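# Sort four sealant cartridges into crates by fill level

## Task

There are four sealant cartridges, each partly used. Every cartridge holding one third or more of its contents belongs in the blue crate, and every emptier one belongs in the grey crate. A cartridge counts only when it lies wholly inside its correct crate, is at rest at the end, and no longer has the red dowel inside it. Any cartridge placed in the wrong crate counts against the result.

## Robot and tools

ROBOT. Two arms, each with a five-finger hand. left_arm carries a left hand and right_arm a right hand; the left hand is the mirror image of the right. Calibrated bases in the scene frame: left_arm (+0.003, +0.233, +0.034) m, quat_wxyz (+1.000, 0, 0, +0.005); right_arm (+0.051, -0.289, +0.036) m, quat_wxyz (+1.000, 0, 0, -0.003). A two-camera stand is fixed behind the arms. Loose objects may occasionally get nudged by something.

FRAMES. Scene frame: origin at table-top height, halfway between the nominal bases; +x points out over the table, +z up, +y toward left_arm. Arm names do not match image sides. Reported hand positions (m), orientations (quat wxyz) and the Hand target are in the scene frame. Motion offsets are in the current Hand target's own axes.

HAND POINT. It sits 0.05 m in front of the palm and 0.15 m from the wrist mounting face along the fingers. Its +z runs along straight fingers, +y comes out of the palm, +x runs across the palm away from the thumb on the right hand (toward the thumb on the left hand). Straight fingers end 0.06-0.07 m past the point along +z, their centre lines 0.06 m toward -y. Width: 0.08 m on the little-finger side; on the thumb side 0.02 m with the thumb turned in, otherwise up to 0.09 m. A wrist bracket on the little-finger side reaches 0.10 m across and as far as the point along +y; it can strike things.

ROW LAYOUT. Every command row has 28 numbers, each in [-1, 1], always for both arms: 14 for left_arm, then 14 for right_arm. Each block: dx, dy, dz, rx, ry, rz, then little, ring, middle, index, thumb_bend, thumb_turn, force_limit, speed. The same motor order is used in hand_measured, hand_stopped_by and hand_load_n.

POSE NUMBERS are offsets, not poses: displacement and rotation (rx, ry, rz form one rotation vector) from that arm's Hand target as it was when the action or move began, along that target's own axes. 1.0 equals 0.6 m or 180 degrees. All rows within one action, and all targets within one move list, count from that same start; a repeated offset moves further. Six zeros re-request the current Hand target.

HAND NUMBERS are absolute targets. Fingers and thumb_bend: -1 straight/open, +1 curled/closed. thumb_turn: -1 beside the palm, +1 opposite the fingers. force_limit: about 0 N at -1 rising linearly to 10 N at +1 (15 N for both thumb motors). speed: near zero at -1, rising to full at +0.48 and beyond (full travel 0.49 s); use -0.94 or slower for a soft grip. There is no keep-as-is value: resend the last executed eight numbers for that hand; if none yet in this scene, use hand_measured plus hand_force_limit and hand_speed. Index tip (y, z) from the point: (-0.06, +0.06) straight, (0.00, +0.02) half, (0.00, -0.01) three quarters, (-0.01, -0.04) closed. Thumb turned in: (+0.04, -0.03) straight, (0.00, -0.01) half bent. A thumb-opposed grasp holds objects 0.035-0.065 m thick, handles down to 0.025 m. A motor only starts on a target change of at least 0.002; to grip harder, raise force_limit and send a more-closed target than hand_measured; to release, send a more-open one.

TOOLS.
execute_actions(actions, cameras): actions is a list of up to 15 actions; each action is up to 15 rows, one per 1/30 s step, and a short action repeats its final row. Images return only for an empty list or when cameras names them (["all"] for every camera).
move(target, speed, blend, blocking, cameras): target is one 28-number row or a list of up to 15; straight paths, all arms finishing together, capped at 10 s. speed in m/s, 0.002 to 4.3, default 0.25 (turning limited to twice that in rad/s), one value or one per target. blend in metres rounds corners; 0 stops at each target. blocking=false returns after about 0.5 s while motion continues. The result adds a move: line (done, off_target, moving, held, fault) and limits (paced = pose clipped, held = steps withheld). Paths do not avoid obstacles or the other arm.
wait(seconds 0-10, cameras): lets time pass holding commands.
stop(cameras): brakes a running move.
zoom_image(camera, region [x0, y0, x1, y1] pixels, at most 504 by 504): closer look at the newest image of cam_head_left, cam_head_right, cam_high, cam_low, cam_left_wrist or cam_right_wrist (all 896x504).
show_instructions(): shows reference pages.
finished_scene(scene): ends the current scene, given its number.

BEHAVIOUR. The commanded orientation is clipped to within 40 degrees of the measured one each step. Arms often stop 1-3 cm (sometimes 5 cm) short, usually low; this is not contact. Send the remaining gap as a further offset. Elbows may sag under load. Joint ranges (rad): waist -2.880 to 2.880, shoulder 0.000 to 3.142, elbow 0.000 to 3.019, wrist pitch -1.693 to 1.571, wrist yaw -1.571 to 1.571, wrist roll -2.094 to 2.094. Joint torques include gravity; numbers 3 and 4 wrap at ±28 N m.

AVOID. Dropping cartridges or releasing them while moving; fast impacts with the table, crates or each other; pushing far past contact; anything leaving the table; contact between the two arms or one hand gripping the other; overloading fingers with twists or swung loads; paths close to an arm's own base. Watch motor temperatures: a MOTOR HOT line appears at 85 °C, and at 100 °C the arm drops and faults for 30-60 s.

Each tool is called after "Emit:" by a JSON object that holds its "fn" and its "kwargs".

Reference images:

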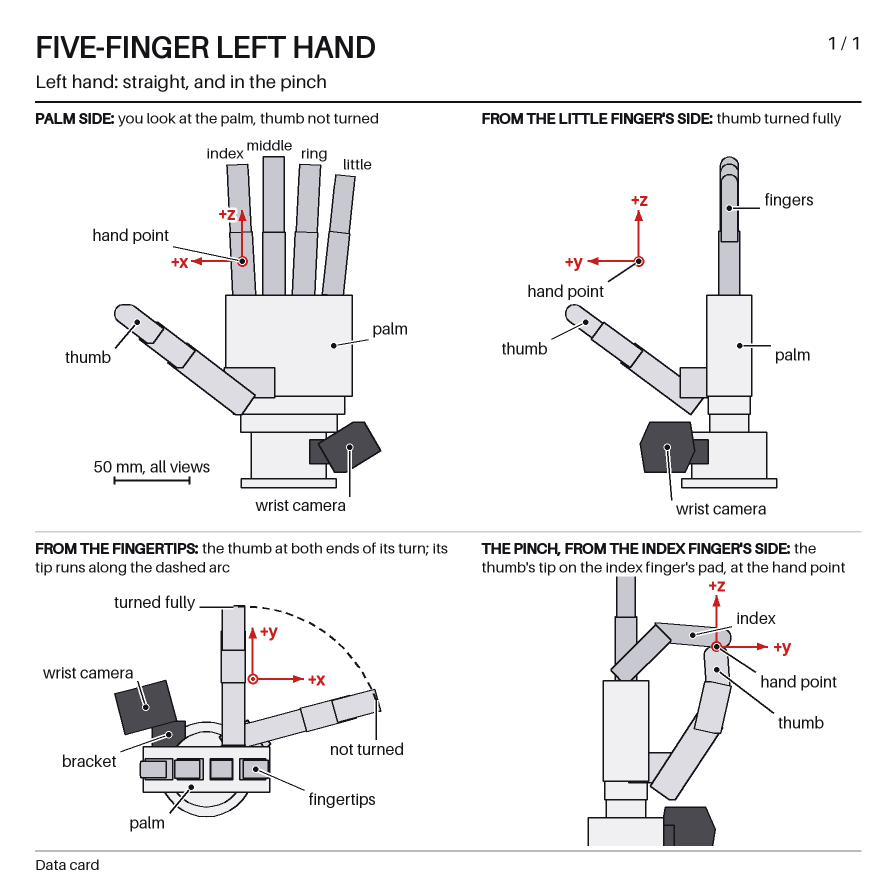

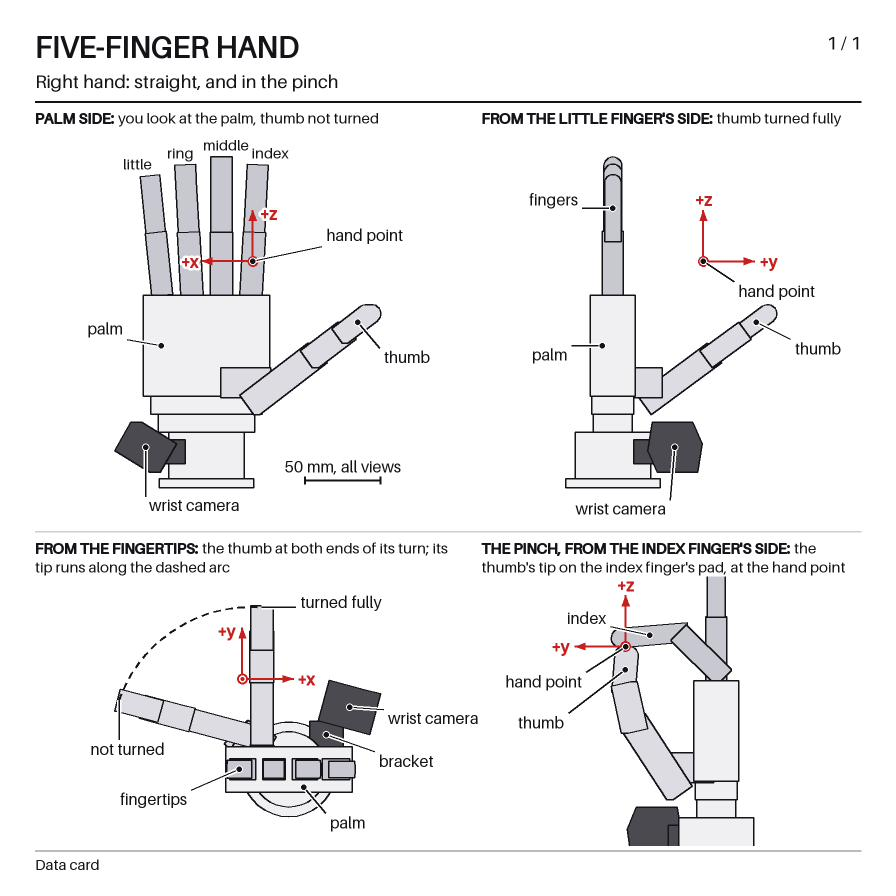

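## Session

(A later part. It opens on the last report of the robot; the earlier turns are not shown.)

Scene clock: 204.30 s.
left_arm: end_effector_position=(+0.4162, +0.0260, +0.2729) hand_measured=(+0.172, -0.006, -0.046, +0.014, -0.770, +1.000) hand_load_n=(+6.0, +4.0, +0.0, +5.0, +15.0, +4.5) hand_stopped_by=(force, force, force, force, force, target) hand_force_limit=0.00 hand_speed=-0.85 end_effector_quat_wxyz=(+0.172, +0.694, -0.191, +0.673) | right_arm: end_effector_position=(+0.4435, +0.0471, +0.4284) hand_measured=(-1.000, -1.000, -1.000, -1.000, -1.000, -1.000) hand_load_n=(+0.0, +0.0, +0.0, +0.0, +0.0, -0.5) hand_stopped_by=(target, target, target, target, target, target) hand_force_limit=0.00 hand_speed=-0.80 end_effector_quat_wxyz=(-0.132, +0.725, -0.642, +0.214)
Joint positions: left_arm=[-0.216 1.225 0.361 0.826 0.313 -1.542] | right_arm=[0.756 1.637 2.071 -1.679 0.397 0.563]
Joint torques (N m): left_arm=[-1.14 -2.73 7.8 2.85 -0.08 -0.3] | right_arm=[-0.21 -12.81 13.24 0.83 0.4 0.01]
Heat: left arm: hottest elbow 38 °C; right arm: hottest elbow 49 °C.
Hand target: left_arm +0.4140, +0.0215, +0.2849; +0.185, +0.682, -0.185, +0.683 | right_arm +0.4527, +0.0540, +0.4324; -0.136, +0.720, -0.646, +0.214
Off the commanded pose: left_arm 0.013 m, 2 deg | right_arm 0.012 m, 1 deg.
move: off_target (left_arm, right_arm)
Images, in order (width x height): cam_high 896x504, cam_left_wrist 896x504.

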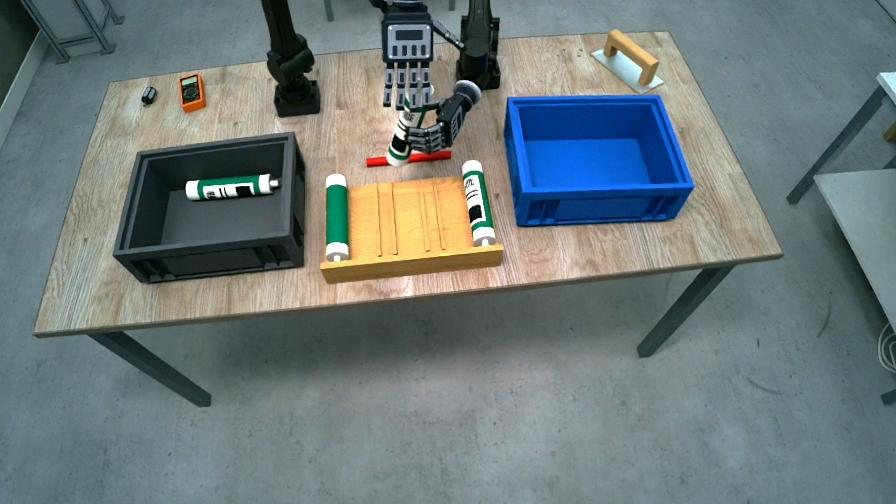

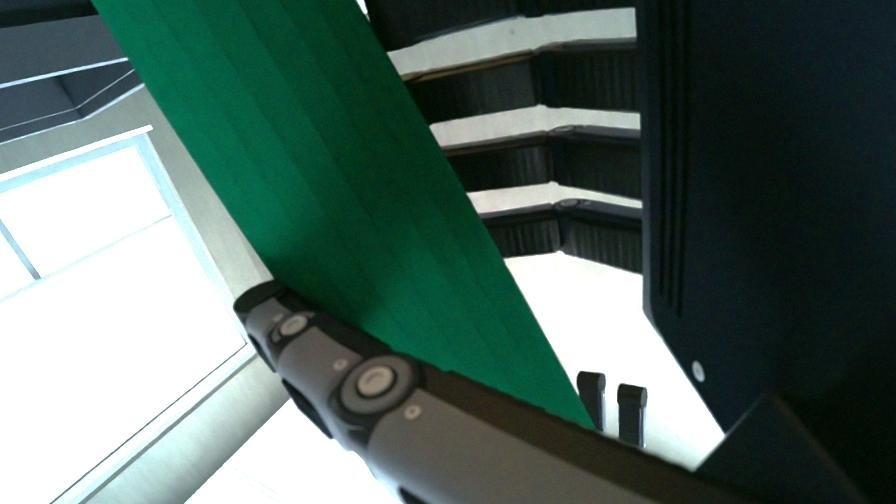

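Emit:
{"fn": "move", "kwargs": {"target": [[0,0,0,0,0,0,0.5,0.5,0.4,0.5,0.4,1,0.0,-0.85,0.579,0.1233,0.0212,0,0,0,-1,-1,-1,-1,-1,-1,0,-0.8],[0.1083,-0.1722,-0.0301,-0.1021,-0.3026,0.4647,0.5,0.5,0.4,0.5,0.4,1,0.0,-0.85,0.579,0.1233,0.0212,0,0,0,-1,-1,-1,-1,-1,-1,0,-0.8],[0.025,-0.5733,-0.2521,-0.1021,-0.3026,0.4647,0.5,0.5,0.4,0.5,0.4,1,0.0,-0.85,0.579,0.1233,0.0212,0,0,0,-1,-1,-1,-1,-1,-1,0,-0.8],[-0.2583,-0.5817,-0.2377,-0.1021,-0.3026,0.4647,0.5,0.5,0.4,0.5,0.4,1,0.0,-0.85,0.579,0.1233,0.0212,0,0,0,-1,-1,-1,-1,-1,-1,0,-0.8]], "speed": [0.4,0.25,0.25,0.2], "blend": [0.08,0.05,0.03,0], "cameras": ["cam_left_wrist","cam_high"]}}

Scene clock: 232.60 s.
left_arm: end_effector_position=(+0.4588, +0.3908, +0.1199) hand_measured=(+0.174, -0.006, -0.046, +0.014, -0.770, +1.000) hand_load_n=(+0.0, +1.0, +3.5, +0.0, +4.5, +1.5) hand_stopped_by=(force, force, force, force, force, target) hand_force_limit=0.00 hand_speed=-0.85 end_effector_quat_wxyz=(+0.281, -0.583, +0.724, -0.238) | right_arm: end_effector_position=(+0.4186, -0.2957, +0.4346) hand_measured=(-1.000, -1.000, -1.000, -1.000, -1.000, -1.000) hand_load_n=(+0.0, +0.0, +0.0, +0.0, +0.0, -0.5) hand_stopped_by=(target, target, target, target, target, target) hand_force_limit=0.00 hand_speed=-0.80 end_effector_quat_wxyz=(-0.134, +0.721, -0.646, +0.210)
Joint positions: left_arm=[0.441 1.415 0.907 -0.367 0.319 0.55] | right_arm=[-0.036 1.198 1.623 -1.495 0.059 -0.165]
Joint torques (N m): left_arm=[0.15 -7.36 9.54 2.07 0.18 0.19] | right_arm=[-0.79 -8.23 8.29 2.43 -0.01 -0.2]
Heat: left arm: hottest elbow 39 °C; right arm: hottest elbow 49 °C.
Hand target: left_arm +0.4673, +0.3949, +0.1300; +0.301, -0.572, +0.724, -0.241 | right_arm +0.4199, -0.2999, +0.4326; -0.136, +0.720, -0.646, +0.214
Off the commanded pose: left_arm 0.014 m, 3 deg | right_arm 0.005 m, 0 deg.
move: off_target (left_arm)
Images, in order (width x height): cam_high 896x504, cam_left_wrist 896x504.

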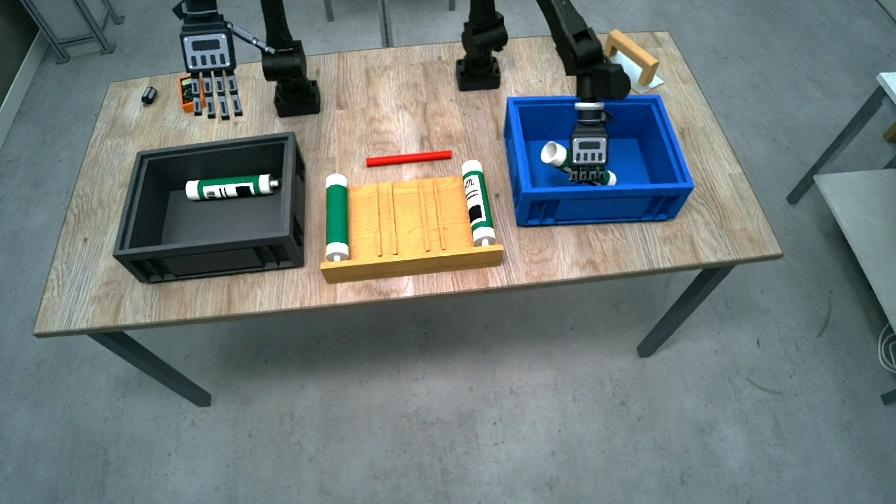

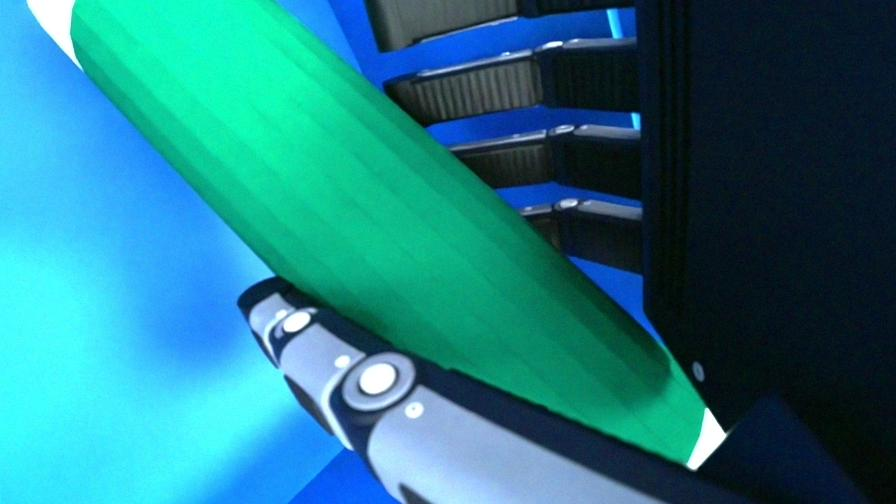

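Emit:
{"fn": "zoom_image", "kwargs": {"camera": "cam_high", "region": [490, 80, 710, 240]}}

Scaled by 2.291.

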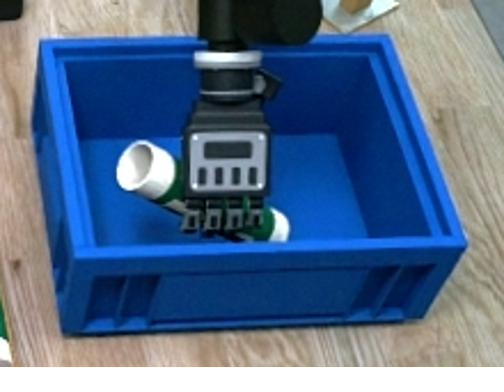

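Emit:
{"fn": "move", "kwargs": {"target": [[0.0107,0.0462,0.0469,0,0,0,0.5,0.5,0.4,0.5,0.4,1,0.0,-0.85,0,0,0,0,0,0,-1,-1,-1,-1,-1,-1,0,-0.8]], "speed": 0.06, "cameras": ["cam_left_wrist","cam_high"]}}

Emit:
{"fn": "zoom_image", "kwargs": {"camera": "cam_high", "region": [490, 80, 710, 240]}}

Scene clock: 245.50 s.
left_arm: end_effector_position=(+0.4646, +0.3937, +0.0924) hand_measured=(+0.174, -0.004, -0.046, +0.014, -0.768, +1.000) hand_load_n=(+0.0, +1.0, +2.5, +1.0, +4.0, +2.0) hand_stopped_by=(force, force, force, force, force, target) hand_force_limit=0.00 hand_speed=-0.85 end_effector_quat_wxyz=(+0.295, -0.577, +0.722, -0.241) | right_arm: end_effector_position=(+0.4186, -0.2957, +0.4346) hand_measured=(-1.000, -1.000, -1.000, -1.000, -1.000, -1.000) hand_load_n=(+0.5, +0.0, +0.5, +0.0, +0.0, +0.0) hand_stopped_by=(target, target, target, target, target, target) hand_force_limit=0.00 hand_speed=-0.80 end_effector_quat_wxyz=(-0.134, +0.721, -0.646, +0.210)
Joint positions: left_arm=[0.441 1.462 0.86 -0.243 0.319 0.551] | right_arm=[-0.036 1.198 1.623 -1.495 0.059 -0.165]
Joint torques (N m): left_arm=[-0.15 -6.07 8.16 1.99 0.2 0.15] | right_arm=[-0.79 -8.47 8.34 2.26 -0.03 -0.21]
Heat: left arm: hottest elbow 38 °C; right arm: hottest elbow 49 °C.
Hand target: left_arm +0.4672, +0.3949, +0.0899; +0.301, -0.572, +0.724, -0.241 | right_arm +0.4199, -0.2999, +0.4326; -0.136, +0.720, -0.646, +0.214
Off the commanded pose: left_arm 0.004 m, 1 deg | right_arm 0.005 m, 1 deg.
move: done
Images, in order (width x height): cam_high 896x504, cam_left_wrist 896x504.

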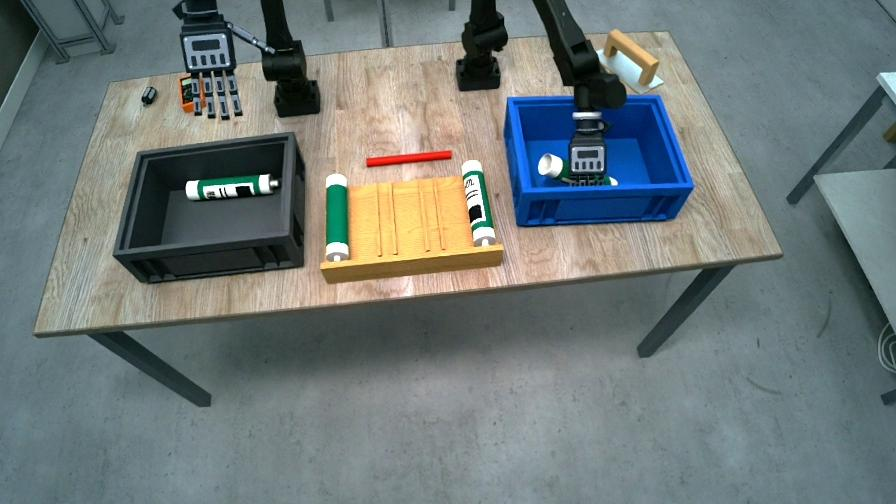

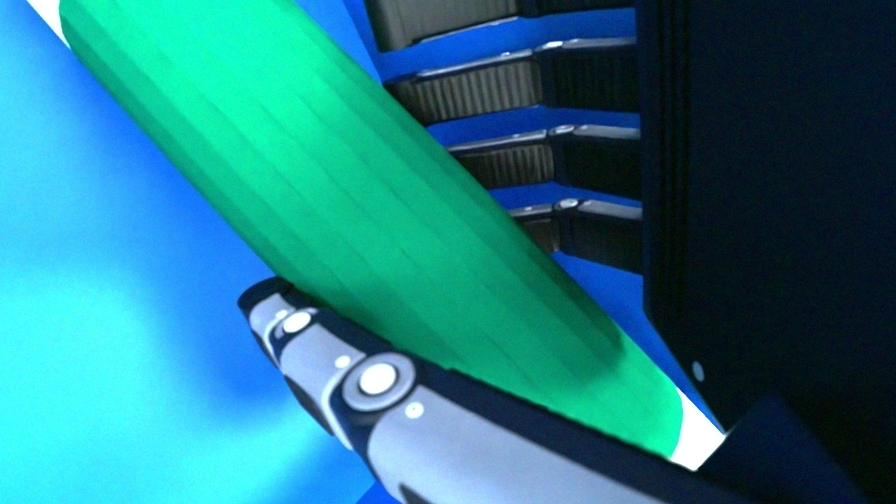

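Scaled by 2.291.

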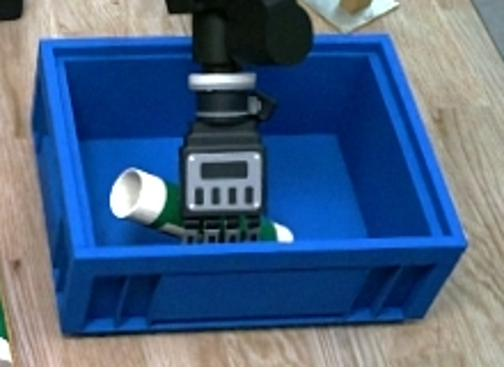

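Emit:
{"fn": "move", "kwargs": {"target": [[0.0067,0.0289,0.0293,0,0,0,0.5,0.5,0.4,0.5,0.4,1,0.0,-0.85,0,0,0,0,0,0,-1,-1,-1,-1,-1,-1,0,-0.8],[0.0107,0.0462,0.0469,0,0,0,0.5,0.5,0.4,0.5,0.4,1,0.0,-0.85,0,0,0,0,0,0,-1,-1,-1,-1,-1,-1,0,-0.8]], "speed": 0.06, "cameras": ["cam_left_wrist","cam_high"]}}

Emit:
{"fn": "zoom_image", "kwargs": {"camera": "cam_high", "region": [490, 80, 710, 240]}}

Scene clock: 251.50 s.
left_arm: end_effector_position=(+0.4699, +0.3971, +0.0604) hand_measured=(+0.174, -0.006, -0.046, +0.014, -0.770, +1.000) hand_load_n=(-0.5, +1.0, +0.0, +6.5, +9.0, +4.0) hand_stopped_by=(force, force, force, force, force, target) hand_force_limit=0.00 hand_speed=-0.85 end_effector_quat_wxyz=(+0.307, -0.569, +0.724, -0.241) | right_arm: end_effector_position=(+0.4186, -0.2957, +0.4346) hand_measured=(-1.000, -1.000, -1.000, -1.000, -1.000, -1.000) hand_load_n=(+0.0, -0.5, +0.0, +0.0, -0.5, -0.5) hand_stopped_by=(target, target, target, target, target, target) hand_force_limit=0.00 hand_speed=-0.80 end_effector_quat_wxyz=(-0.134, +0.721, -0.646, +0.210)
Joint positions: left_arm=[0.441 1.528 0.82 -0.114 0.319 0.563] | right_arm=[-0.036 1.198 1.623 -1.495 0.059 -0.165]
Joint torques (N m): left_arm=[-0.03 -5.77 7.15 1.63 0.2 0.02] | right_arm=[-0.67 -8.64 8.28 2.39 0 -0.2]
Heat: left arm: hottest elbow 38 °C; right arm: hottest elbow 48 °C.
Hand target: left_arm +0.4673, +0.3949, +0.0500; +0.301, -0.572, +0.724, -0.241 | right_arm +0.4199, -0.2999, +0.4326; -0.136, +0.720, -0.646, +0.214
Off the commanded pose: left_arm 0.011 m, 1 deg | right_arm 0.005 m, 1 deg.
move: off_target (left_arm)
Images, in order (width x height): cam_high 896x504, cam_left_wrist 896x504.

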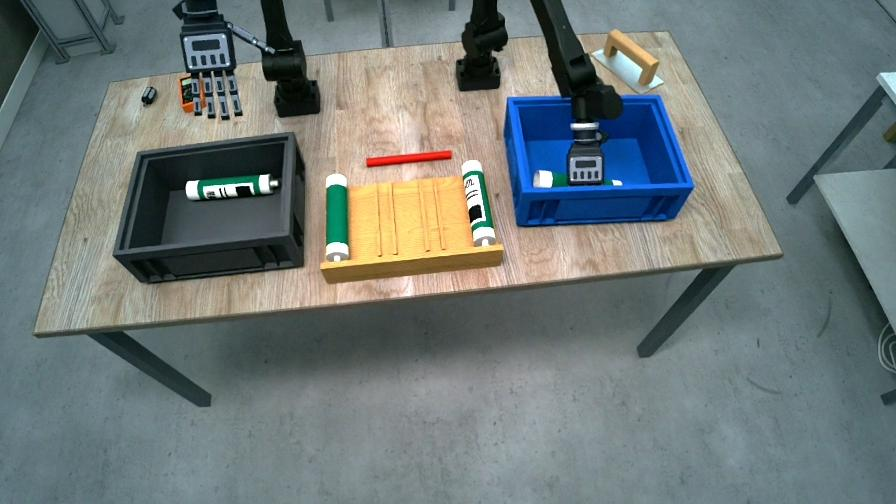

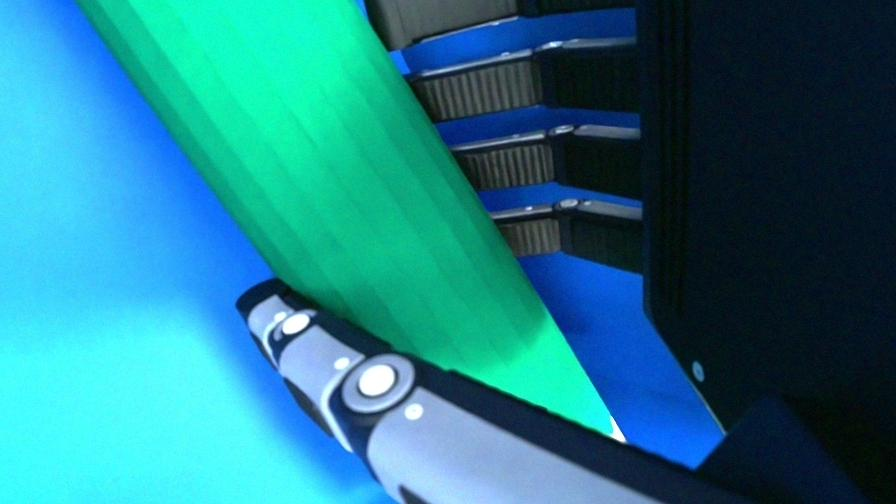

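Scaled by 2.291.

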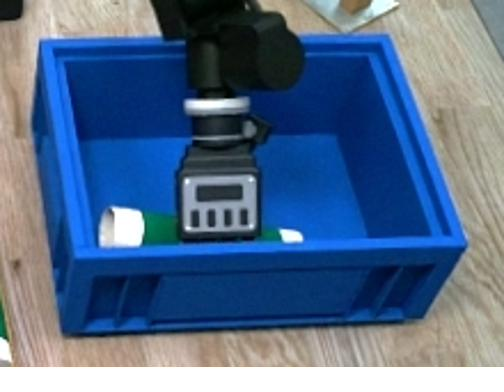

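Emit:
{"fn": "move", "kwargs": {"target": [[0.0035,0.0145,0.0146,0,0,0,0.5,0.5,0.4,0.5,0.4,1,0.0,-0.85,0,0,0,0,0,0,-1,-1,-1,-1,-1,-1,0,-0.8],[0.0,0.004,0.004,0,0,0,-0.4,-0.4,-0.4,-0.4,-1,1,0.0,-0.7,0,0,0,0,0,0,-1,-1,-1,-1,-1,-1,0,-0.8]], "speed": 0.06, "cameras": ["cam_left_wrist","cam_high"]}}

Scene clock: 258.27 s.
left_arm: end_effector_position=(+0.4708, +0.3978, +0.0517) hand_measured=(-0.400, -0.400, -0.400, -0.400, -1.000, +1.000) hand_load_n=(-0.5, -0.5, +0.0, +0.0, -0.5, +0.0) hand_stopped_by=(target, target, target, target, target, target) hand_force_limit=0.00 hand_speed=-0.70 end_effector_quat_wxyz=(+0.308, -0.567, +0.725, -0.241) | right_arm: end_effector_position=(+0.4186, -0.2957, +0.4346) hand_measured=(-1.000, -1.000, -1.000, -1.000, -1.000, -1.000) hand_load_n=(+0.0, +0.0, +0.0, +0.0, +0.0, +0.0) hand_stopped_by=(target, target, target, target, target, target) hand_force_limit=0.00 hand_speed=-0.80 end_effector_quat_wxyz=(-0.134, +0.721, -0.646, +0.210)
Joint positions: left_arm=[0.441 1.547 0.812 -0.084 0.319 0.567] | right_arm=[-0.036 1.198 1.623 -1.495 0.059 -0.165]
Joint torques (N m): left_arm=[-0.09 -6.48 7.57 0.98 0.22 0] | right_arm=[-0.56 -8.53 8.35 2.5 0 -0.22]
Heat: left arm: hottest elbow 37 °C; right arm: hottest elbow 48 °C.
Hand target: left_arm +0.4673, +0.3954, +0.0466; +0.301, -0.572, +0.724, -0.241 | right_arm +0.4199, -0.2999, +0.4326; -0.136, +0.720, -0.646, +0.214
Off the commanded pose: left_arm 0.007 m, 1 deg | right_arm 0.005 m, 1 deg.
move: done
Images, in order (width x height): cam_high 896x504, cam_left_wrist 896x504.

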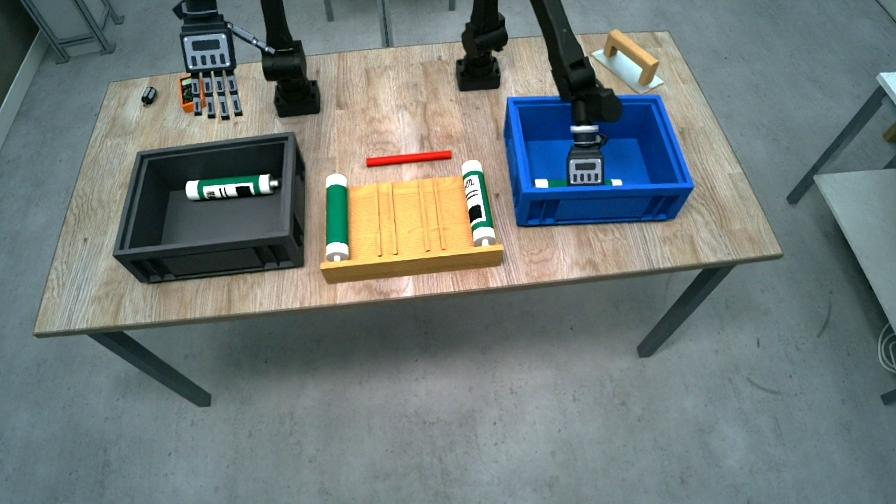

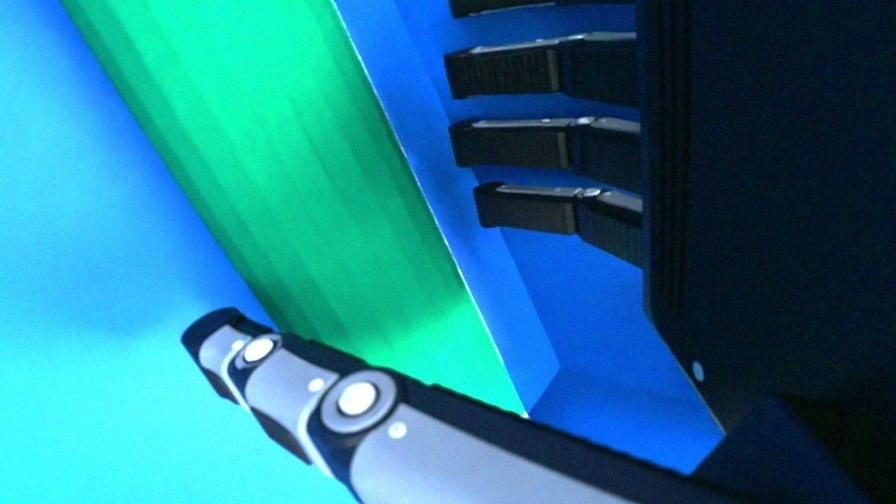

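Emit:
{"fn": "move", "kwargs": {"target": [[-0.0667,-0.2889,-0.2928,0,0,0,-0.5,-0.5,-0.5,-0.5,-1,1,0,-0.5,0,0,0,0,0,0,-1,-1,-1,-1,-1,-1,0,-0.8],[0.1458,-0.3705,-0.2688,-0.0314,0.304,0.3288,-0.5,-0.5,-0.5,-0.5,-0.92,1,0,-0.5,0,0,0,0,0,0,-1,-1,-1,-1,-1,-1,0,-0.8],[0.3412,-0.2493,-0.077,-0.0314,0.304,0.3288,-0.5,-0.5,-0.5,-0.5,-0.92,1,0,-0.5,0,0,0,0,0,0,-1,-1,-1,-1,-1,-1,0,-0.8]], "speed": [0.25,0.35,0.25], "blend": [0.05,0.03,0], "cameras": ["cam_left_wrist","cam_high"]}}

Scene clock: 279.57 s.
left_arm: end_effector_position=(+0.5020, +0.1666, +0.1507) hand_measured=(-0.500, -0.500, -0.500, -0.500, -0.920, +1.000) hand_load_n=(+0.0, +0.0, +0.5, +0.0, +0.0, +0.0) hand_stopped_by=(target, target, target, target, target, target) hand_force_limit=0.00 hand_speed=-0.50 end_effector_quat_wxyz=(-0.003, +0.000, +0.966, -0.258) | right_arm: end_effector_position=(+0.4186, -0.2957, +0.4346) hand_measured=(-1.000, -1.000, -1.000, -1.000, -1.000, -1.000) hand_load_n=(+0.0, +0.0, +0.0, +0.0, +0.0, +0.0) hand_stopped_by=(target, target, target, target, target, target) hand_force_limit=0.00 hand_speed=-0.80 end_effector_quat_wxyz=(-0.134, +0.721, -0.646, +0.210)
Joint positions: left_arm=[-0.05 1.764 1.5 -1.289 0.521 1.526] | right_arm=[-0.036 1.198 1.623 -1.495 0.059 -0.165]
Joint torques (N m): left_arm=[-0.32 -10.75 8.57 0.53 0.49 -0.02] | right_arm=[-0.79 -8.41 8.29 2.4 -0.02 -0.22]
Heat: left arm: hottest elbow 37 °C; right arm: hottest elbow 47 °C.
Hand target: left_arm +0.5028, +0.1620, +0.1501; +0.000, +0.001, +0.966, -0.259 | right_arm +0.4199, -0.2999, +0.4326; -0.136, +0.720, -0.646, +0.214
Off the commanded pose: left_arm 0.005 m, 0 deg | right_arm 0.005 m, 1 deg.
move: done; blend cut to 0 m at target 2; target 2's new numbers were sent with left_arm's hand 0.025 m and 2 deg from that target
Images, in order (width x height): cam_high 896x504, cam_left_wrist 896x504.

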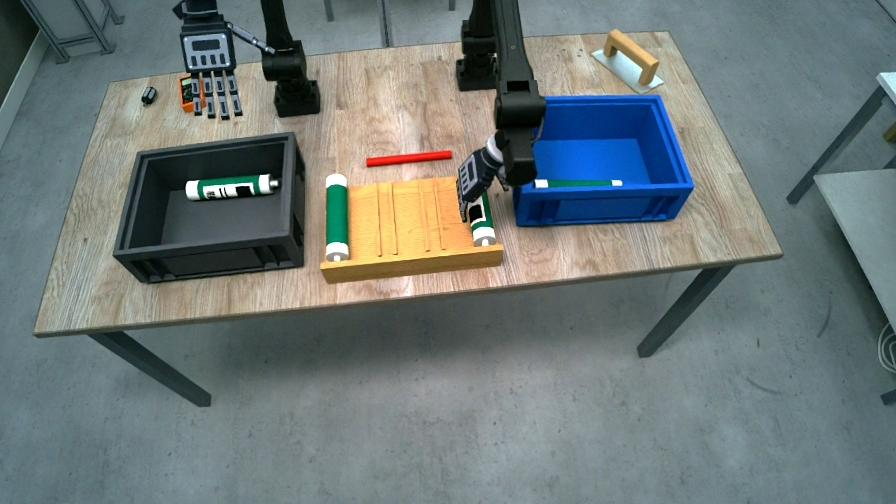

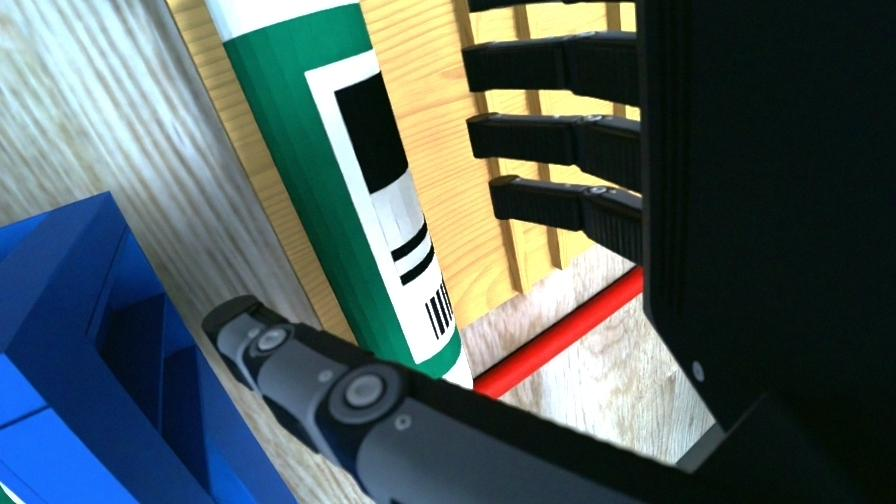

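Emit:
{"fn": "move", "kwargs": {"target": [[0,0.0513,0.1108,0,0,0,-0.5,-0.5,-0.5,-0.5,-0.92,1,0,-0.5,0,0,0,0,0,0,-1,-1,-1,-1,-1,-1,0,-0.8]], "speed": 0.1, "cameras": ["cam_left_wrist"]}}

Scene clock: 295.57 s.
left_arm: end_effector_position=(+0.5034, +0.1627, +0.0816) hand_measured=(-0.500, -0.500, -0.500, -0.500, -0.920, +1.000) hand_load_n=(+0.0, +0.0, +0.0, +0.0, +0.0, +0.0) hand_stopped_by=(target, target, target, target, target, target) hand_force_limit=0.00 hand_speed=-0.50 end_effector_quat_wxyz=(+0.001, -0.002, +0.966, -0.258) | right_arm: end_effector_position=(+0.4186, -0.2957, +0.4346) hand_measured=(-1.000, -1.000, -1.000, -1.000, -1.000, -1.000) hand_load_n=(+0.0, +0.0, +0.0, +0.0, +0.0, +0.0) hand_stopped_by=(target, target, target, target, target, target) hand_force_limit=0.00 hand_speed=-0.80 end_effector_quat_wxyz=(-0.134, +0.721, -0.646, +0.210)
Joint positions: left_arm=[-0.057 1.823 1.391 -1.107 0.521 1.51] | right_arm=[-0.036 1.198 1.623 -1.495 0.059 -0.165]
Joint torques (N m): left_arm=[-0.5 -10.23 7.84 0.65 0.45 -0.04] | right_arm=[-0.97 -8.53 8.43 2.35 -0.01 -0.19]
Motor temperatures (°C): left_arm=[26 29 37 27 28 25] | right_arm=[28 30 46 25 28 25]
Heat: left arm: hottest elbow 37 °C; right arm: hottest elbow 46 °C.
Hand target: left_arm +0.5027, +0.1553, +0.0770; -0.001, +0.001, +0.966, -0.259 | right_arm +0.4199, -0.2999, +0.4326; -0.136, +0.720, -0.646, +0.214
Off the commanded pose: left_arm 0.009 m, 0 deg | right_arm 0.005 m, 1 deg.
move: done
Images, in order (width x height): cam_left_wrist 896x504.

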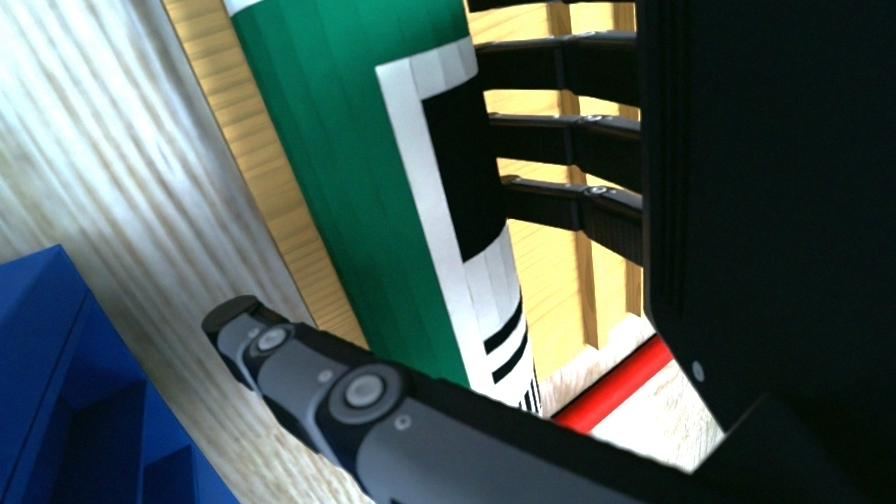

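Emit:
{"fn": "move", "kwargs": {"target": [[0,0,0,0,0,0,0.4,0.4,0.4,0.4,0.4,1,0.1,-0.87,0,0,0,0,0,0,-1,-1,-1,-1,-1,-1,0,-0.8],[0,-0.1417,-0.2454,0,0,0,0.4,0.4,0.4,0.4,0.4,1,0.1,-0.87,0,0,0,0,0,0,-1,-1,-1,-1,-1,-1,0,-0.8]], "speed": 0.12, "cameras": ["cam_left_wrist"]}}

Scene clock: 305.00 s.
left_arm: end_effector_position=(+0.4842, +0.1576, +0.2124) hand_measured=(-0.008, -0.068, -0.092, -0.068, -0.708, +1.000) hand_load_n=(+5.5, +2.0, +0.0, +6.5, +13.0, +4.5) hand_stopped_by=(force, force, force, force, force, target) hand_force_limit=0.10 hand_speed=-0.87 end_effector_quat_wxyz=(-0.039, -0.008, +0.965, -0.257) | right_arm: end_effector_position=(+0.4186, -0.2957, +0.4346) hand_measured=(-1.000, -1.000, -1.000, -1.000, -1.000, -1.000) hand_load_n=(+0.0, +0.0, +0.0, +0.0, +0.0, +0.0) hand_stopped_by=(target, target, target, target, target, target) hand_force_limit=0.00 hand_speed=-0.80 end_effector_quat_wxyz=(-0.134, +0.721, -0.646, +0.210)
Joint positions: left_arm=[-0.068 1.741 1.625 -1.503 0.525 1.509] | right_arm=[-0.036 1.198 1.623 -1.495 0.059 -0.165]
Joint torques (N m): left_arm=[0.21 -11.93 15.01 -0.36 0.33 0.01] | right_arm=[-0.67 -8.53 8.38 2.41 0.01 -0.2]
Heat: left arm: hottest elbow 37 °C; right arm: hottest elbow 46 °C.
Hand target: left_arm +0.5027, +0.1553, +0.2471; -0.001, +0.001, +0.966, -0.259 | right_arm +0.4199, -0.2999, +0.4326; -0.136, +0.720, -0.646, +0.214
Off the commanded pose: left_arm 0.039 m, 5 deg | right_arm 0.005 m, 1 deg.
move: off_target (left_arm)
Images, in order (width x height): cam_left_wrist 896x504.

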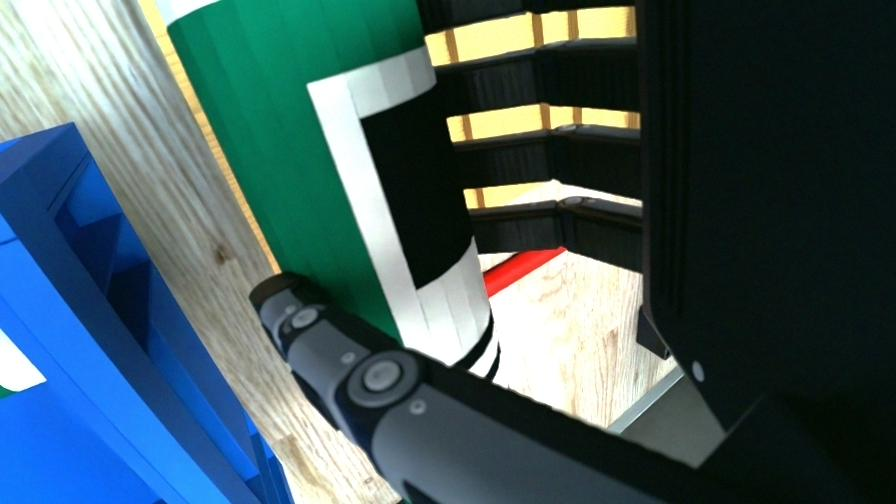

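Emit:
{"fn": "move", "kwargs": {"target": [[0.0878,-0.2462,-0.0753,-0.1306,-0.1306,-0.4877,0.4,0.4,0.4,0.4,0.4,1,0.1,-0.87,0,0,0,0,0,0,-1,-1,-1,-1,-1,-1,0,-0.8],[0.1462,-0.2005,0.1005,0.5041,0,-0.5821,0.4,0.4,0.4,0.4,0.4,1,0.1,-0.87,0,0,0,0,0,0,-1,-1,-1,-1,-1,-1,0,-0.8],[0.1462,-0.2005,0.1005,0.5041,0,-0.5821,0.4,0.4,0.4,0.4,0.4,1,0.1,-0.87,-0.5798,-0.1243,-0.0228,0,0,0,-1,-1,-1,-1,-1,-1,0,-0.8]], "speed": [0.3,0.3,0.35], "blend": [0.04,0,0], "cameras": ["cam_right_wrist"]}}

Scene clock: 324.67 s.
left_arm: end_effector_position=(+0.4182, +0.0258, +0.2514) hand_measured=(-0.008, -0.068, -0.092, -0.068, -0.708, +1.000) hand_load_n=(+5.5, +2.0, +0.0, +6.0, +13.5, +4.0) hand_stopped_by=(force, force, force, force, force, target) hand_force_limit=0.10 hand_speed=-0.87 end_effector_quat_wxyz=(+0.175, +0.689, -0.185, +0.678) | right_arm: end_effector_position=(+0.4441, +0.0482, +0.4289) hand_measured=(-1.000, -1.000, -1.000, -1.000, -1.000, -1.000) hand_load_n=(+0.0, +0.0, +0.5, +0.0, +0.0, +0.0) hand_stopped_by=(target, target, target, target, target, target) hand_force_limit=0.00 hand_speed=-0.80 end_effector_quat_wxyz=(-0.133, +0.725, -0.641, +0.214)
Joint positions: left_arm=[-0.218 1.342 0.339 0.984 0.307 -1.555] | right_arm=[0.756 1.64 2.075 -1.679 0.397 0.563]
Joint torques (N m): left_arm=[-0.91 -2.84 6.28 2.51 -0.11 -0.17] | right_arm=[0.09 -13.1 13.15 0.99 0.41 0]
Heat: left arm: hottest elbow 39 °C; right arm: hottest elbow 46 °C.
Hand target: left_arm +0.4148, +0.0213, +0.2551; +0.184, +0.683, -0.183, +0.683 | right_arm +0.4528, +0.0547, +0.4335; -0.136, +0.720, -0.646, +0.214
Off the commanded pose: left_arm 0.007 m, 1 deg | right_arm 0.012 m, 1 deg.
joint sent to its limit (right arm) — joint 4 (wrist pitch), lower limit. The joint targets still meet the commanded pose.
move: off_target (right_arm)
Images, in order (width x height): cam_right_wrist 896x504.

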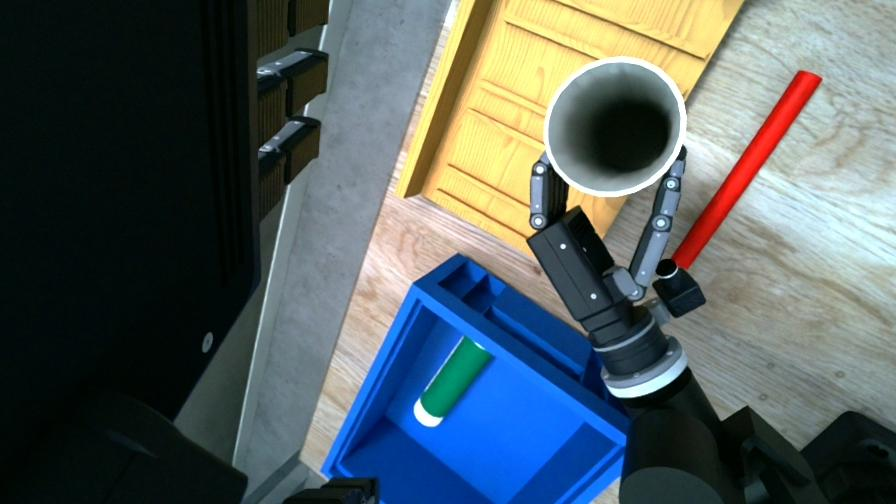

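Emit:
{"fn": "zoom_image", "kwargs": {"camera": "cam_right_wrist", "region": [540, 50, 695, 205]}}

Emit:
{"fn": "zoom_image", "kwargs": {"camera": "cam_right_wrist", "region": [575, 75, 685, 185]}}

Scaled by 3.252.

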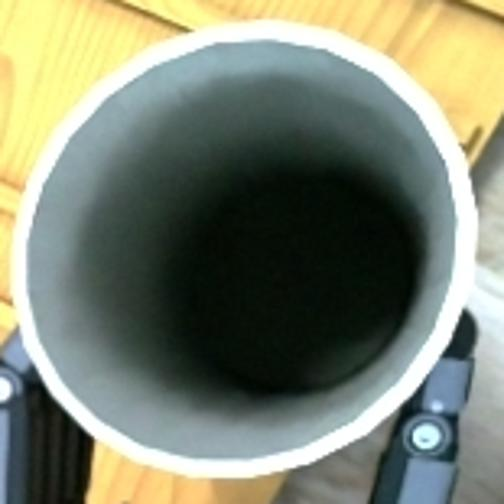

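Scaled by 4.582.

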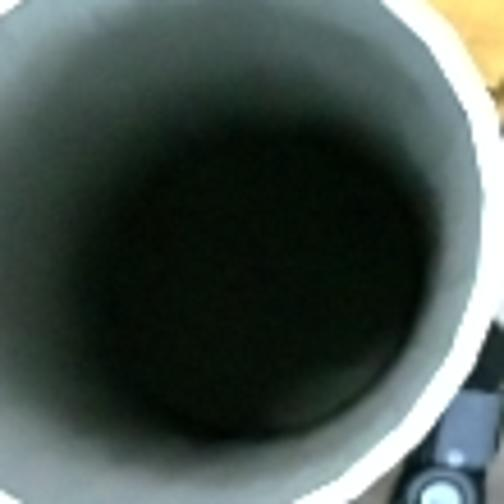

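Emit:
{"fn": "move", "kwargs": {"target": [[0,0,0,0,0,0,0.4,0.4,0.4,0.4,0.4,1,0.1,-0.87,0.579,0.1233,0.0212,0,0,0,-1,-1,-1,-1,-1,-1,0,-0.8],[0.1583,0.0733,0.1097,-0.0654,-0.3039,0.3987,0.4,0.4,0.4,0.4,0.4,1,0.1,-0.87,0.979,0.4513,-0.0385,-0.037,0.131,0.242,-1,-1,-1,-1,-1,-1,0,-0.8],[-0.0167,0.6052,0.4552,-0.0654,-0.3039,0.3987,0.4,0.4,0.4,0.4,0.4,1,0.1,-0.87,0.979,0.4513,-0.0385,-0.037,0.131,0.242,-1,-1,-1,-1,-1,-1,0,-0.8],[-0.2167,0.6005,0.5198,-0.0654,-0.3039,0.3987,0.4,0.4,0.4,0.4,0.4,1,0.1,-0.87,0.979,0.4513,-0.0385,-0.037,0.131,0.242,-1,-1,-1,-1,-1,-1,0,-0.8]], "speed": [0.4,0.35,0.3,0.2], "blend": [0.08,0.05,0.03,0], "cameras": ["cam_left_wrist","cam_high"]}}

Scene clock: 362.73 s.
left_arm: end_effector_position=(+0.4809, -0.4292, +0.0801) hand_measured=(-0.008, -0.068, -0.092, -0.068, -0.708, +1.000) hand_load_n=(+5.0, +2.0, +0.0, +6.5, +13.0, +4.5) hand_stopped_by=(force, force, force, force, force, target) hand_force_limit=0.10 hand_speed=-0.87 end_effector_quat_wxyz=(-0.279, +0.642, -0.677, +0.229) | right_arm: end_effector_position=(+0.2469, -0.5500, +0.4110) hand_measured=(-1.000, -1.000, -1.000, -1.000, -1.000, -1.000) hand_load_n=(+0.0, +0.0, +0.0, +0.0, +0.0, +0.0) hand_stopped_by=(target, target, target, target, target, target) hand_force_limit=0.00 hand_speed=-0.80 end_effector_quat_wxyz=(+0.035, -0.379, +0.889, -0.256)
Joint positions: left_arm=[-1.034 2.397 2.303 -1.081 -0.641 -0.837] | right_arm=[-0.953 1.061 1.454 -1.443 0.037 -0.203]
Joint torques (N m): left_arm=[1.55 -18.37 15.99 1.17 -0.5 0.05] | right_arm=[-0.79 -4.89 8.98 2.36 0 -0.2]
Heat: left arm: hottest elbow 38 °C; right arm: hottest elbow 47 °C.
Hand target: left_arm +0.5040, -0.4469, +0.1252; -0.271, +0.651, -0.655, +0.272 | right_arm +0.2486, -0.5587, +0.4037; +0.033, -0.380, +0.890, -0.251
Off the commanded pose: left_arm 0.054 m, 6 deg | right_arm 0.012 m, 1 deg.
move: off_target (left_arm, right_arm)
Images, in order (width x height): cam_high 896x504, cam_left_wrist 896x504.

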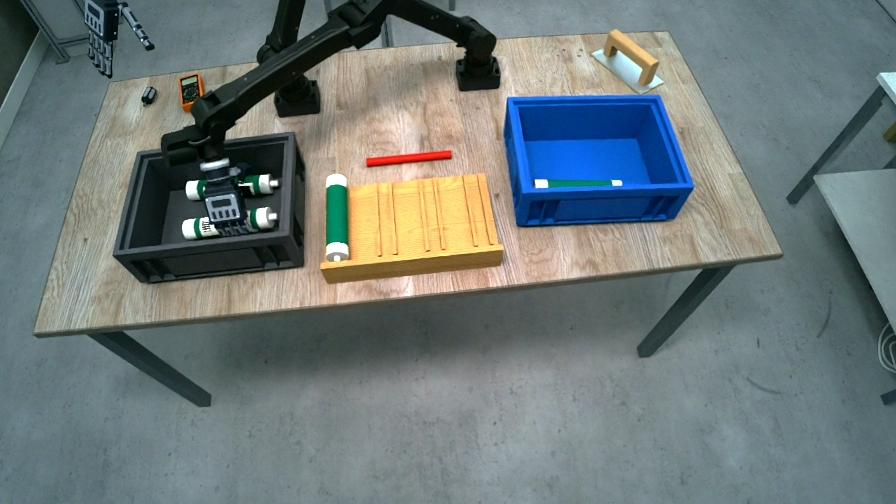

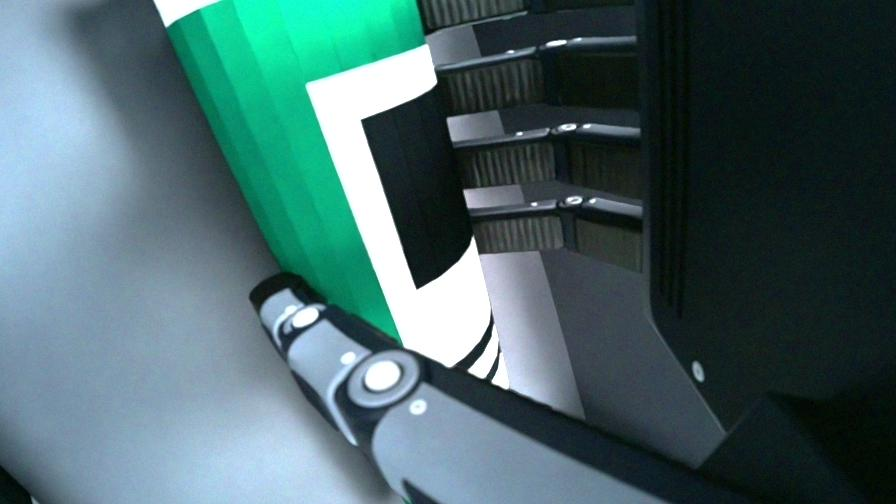

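Emit:
{"fn": "move", "kwargs": {"target": [[0,0.0412,0.0412,0,0,0,0.4,0.4,0.4,0.4,0.4,1,0.1,-0.87,0,0,0,0,0,0,-1,-1,-1,-1,-1,-1,0,-0.8],[0,0.079,0.079,0,0,0,0.4,0.4,0.4,0.4,0.4,1,0.1,-0.87,0,0,0,0,0,0,-1,-1,-1,-1,-1,-1,0,-0.8]], "speed": 0.08}}

Scene clock: 369.73 s.
left_arm: end_effector_position=(+0.4945, -0.4511, +0.0613) hand_measured=(-0.006, -0.068, -0.092, -0.068, -0.708, +1.000) hand_load_n=(+2.0, +3.5, +0.0, +6.5, +12.0, +2.5) hand_stopped_by=(force, force, force, force, force, target) hand_force_limit=0.10 hand_speed=-0.87 end_effector_quat_wxyz=(-0.270, +0.647, -0.660, +0.270) | right_arm: end_effector_position=(+0.2469, -0.5500, +0.4110) hand_measured=(-1.000, -1.000, -1.000, -1.000, -1.000, -1.000) hand_load_n=(+0.0, +0.0, +0.0, +0.0, +0.0, +0.0) hand_stopped_by=(target, target, target, target, target, target) hand_force_limit=0.00 hand_speed=-0.80 end_effector_quat_wxyz=(+0.035, -0.379, +0.889, -0.256)
Joint positions: left_arm=[-1.034 2.424 2.279 -0.94 -0.643 -0.838] | right_arm=[-0.953 1.061 1.454 -1.443 0.037 -0.203]
Joint torques (N m): left_arm=[1.32 -17.08 9.52 1.39 -0.41 0.06] | right_arm=[-0.85 -4.42 8.91 2.36 -0.01 -0.21]
Heat: left arm: hottest elbow 39 °C; right arm: hottest elbow 46 °C.
Hand target: left_arm +0.5041, -0.4469, +0.0581; -0.271, +0.651, -0.655, +0.272 | right_arm +0.2486, -0.5587, +0.4037; +0.033, -0.380, +0.890, -0.251
Off the commanded pose: left_arm 0.011 m, 1 deg | right_arm 0.012 m, 1 deg.
move: off_target (left_arm, right_arm)

Emit:
{"fn": "move", "kwargs": {"target": [[0,-0.002,-0.002,0,0,0,-0.45,-0.45,-0.45,-0.45,-1,1,0,-0.6,0,0,0,0,0,0,-1,-1,-1,-1,-1,-1,0,-0.8],[0,-0.318,-0.318,0,0,0,-0.45,-0.45,-0.45,-0.45,-1,1,0,-0.6,0,0,0,0,0,0,-1,-1,-1,-1,-1,-1,0,-0.8],[-0.545,-0.3039,-0.3369,0,0.354,0.3535,-0.45,-0.45,-0.45,-0.45,-1,1,0,-0.6,0,0,0,0,0,0,-1,-1,-1,-1,-1,-1,0,-0.8],[-0.4617,-0.0931,-0.0884,0,0.354,0.3535,-0.45,-0.45,-0.45,-0.45,-1,1,0,-0.6,0,0,0,0,0,0,-1,-1,-1,-1,-1,-1,0,-0.8]], "speed": [0.08,0.3,0.4,0.25], "blend": [0,0.08,0.05,0], "cameras": ["cam_left_wrist","cam_high"]}}

Scene clock: 387.43 s.
left_arm: end_effector_position=(+0.5074, -0.1637, +0.1327) hand_measured=(-0.450, -0.450, -0.450, -0.450, -1.000, +1.000) hand_load_n=(+0.0, +0.0, +0.0, +0.0, +0.0, +0.0) hand_stopped_by=(target, target, target, target, target, target) hand_force_limit=0.00 hand_speed=-0.60 end_effector_quat_wxyz=(-0.005, +0.000, +0.925, -0.380) | right_arm: end_effector_position=(+0.2469, -0.5500, +0.4110) hand_measured=(-1.000, -1.000, -1.000, -1.000, -1.000, -1.000) hand_load_n=(+0.0, +0.0, +0.0, +0.0, +0.0, +0.0) hand_stopped_by=(target, target, target, target, target, target) hand_force_limit=0.00 hand_speed=-0.80 end_effector_quat_wxyz=(+0.035, -0.379, +0.889, -0.256)
Joint positions: left_arm=[-0.523 1.936 1.634 -0.827 0.665 0.904] | right_arm=[-0.953 1.061 1.454 -1.443 0.037 -0.203]
Joint torques (N m): left_arm=[-0.62 -13.51 9.44 1.37 0.34 -0.01] | right_arm=[-0.73 -4.54 8.9 2.35 -0.01 -0.18]
Heat: left arm: hottest elbow 39 °C; right arm: hottest elbow 46 °C.
Hand target: left_arm +0.5073, -0.1700, +0.1352; +0.000, +0.003, +0.924, -0.383 | right_arm +0.2486, -0.5587, +0.4037; +0.033, -0.380, +0.890, -0.251
Off the commanded pose: left_arm 0.007 m, 1 deg | right_arm 0.012 m, 1 deg.
move: off_target (right_arm)
Images, in order (width x height): cam_high 896x504, cam_left_wrist 896x504.

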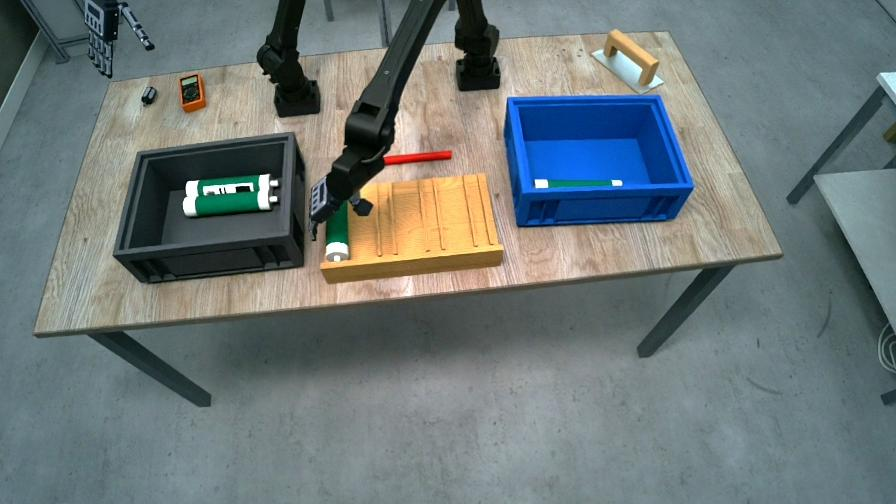

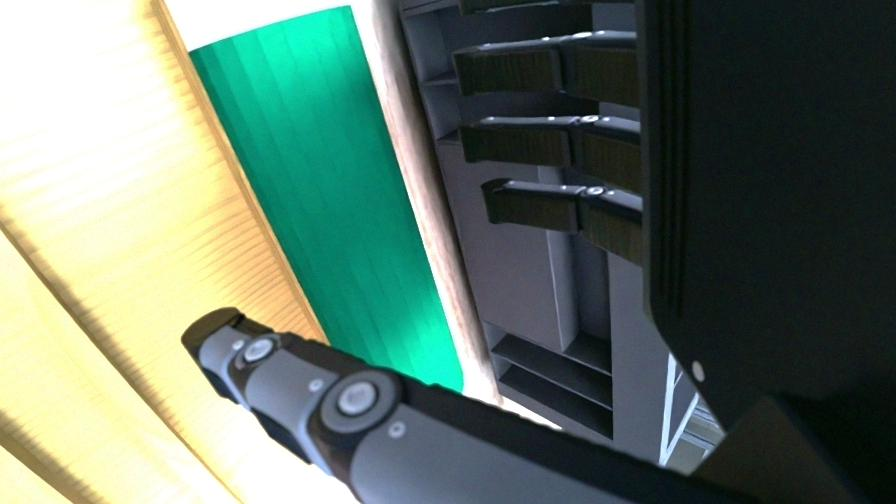

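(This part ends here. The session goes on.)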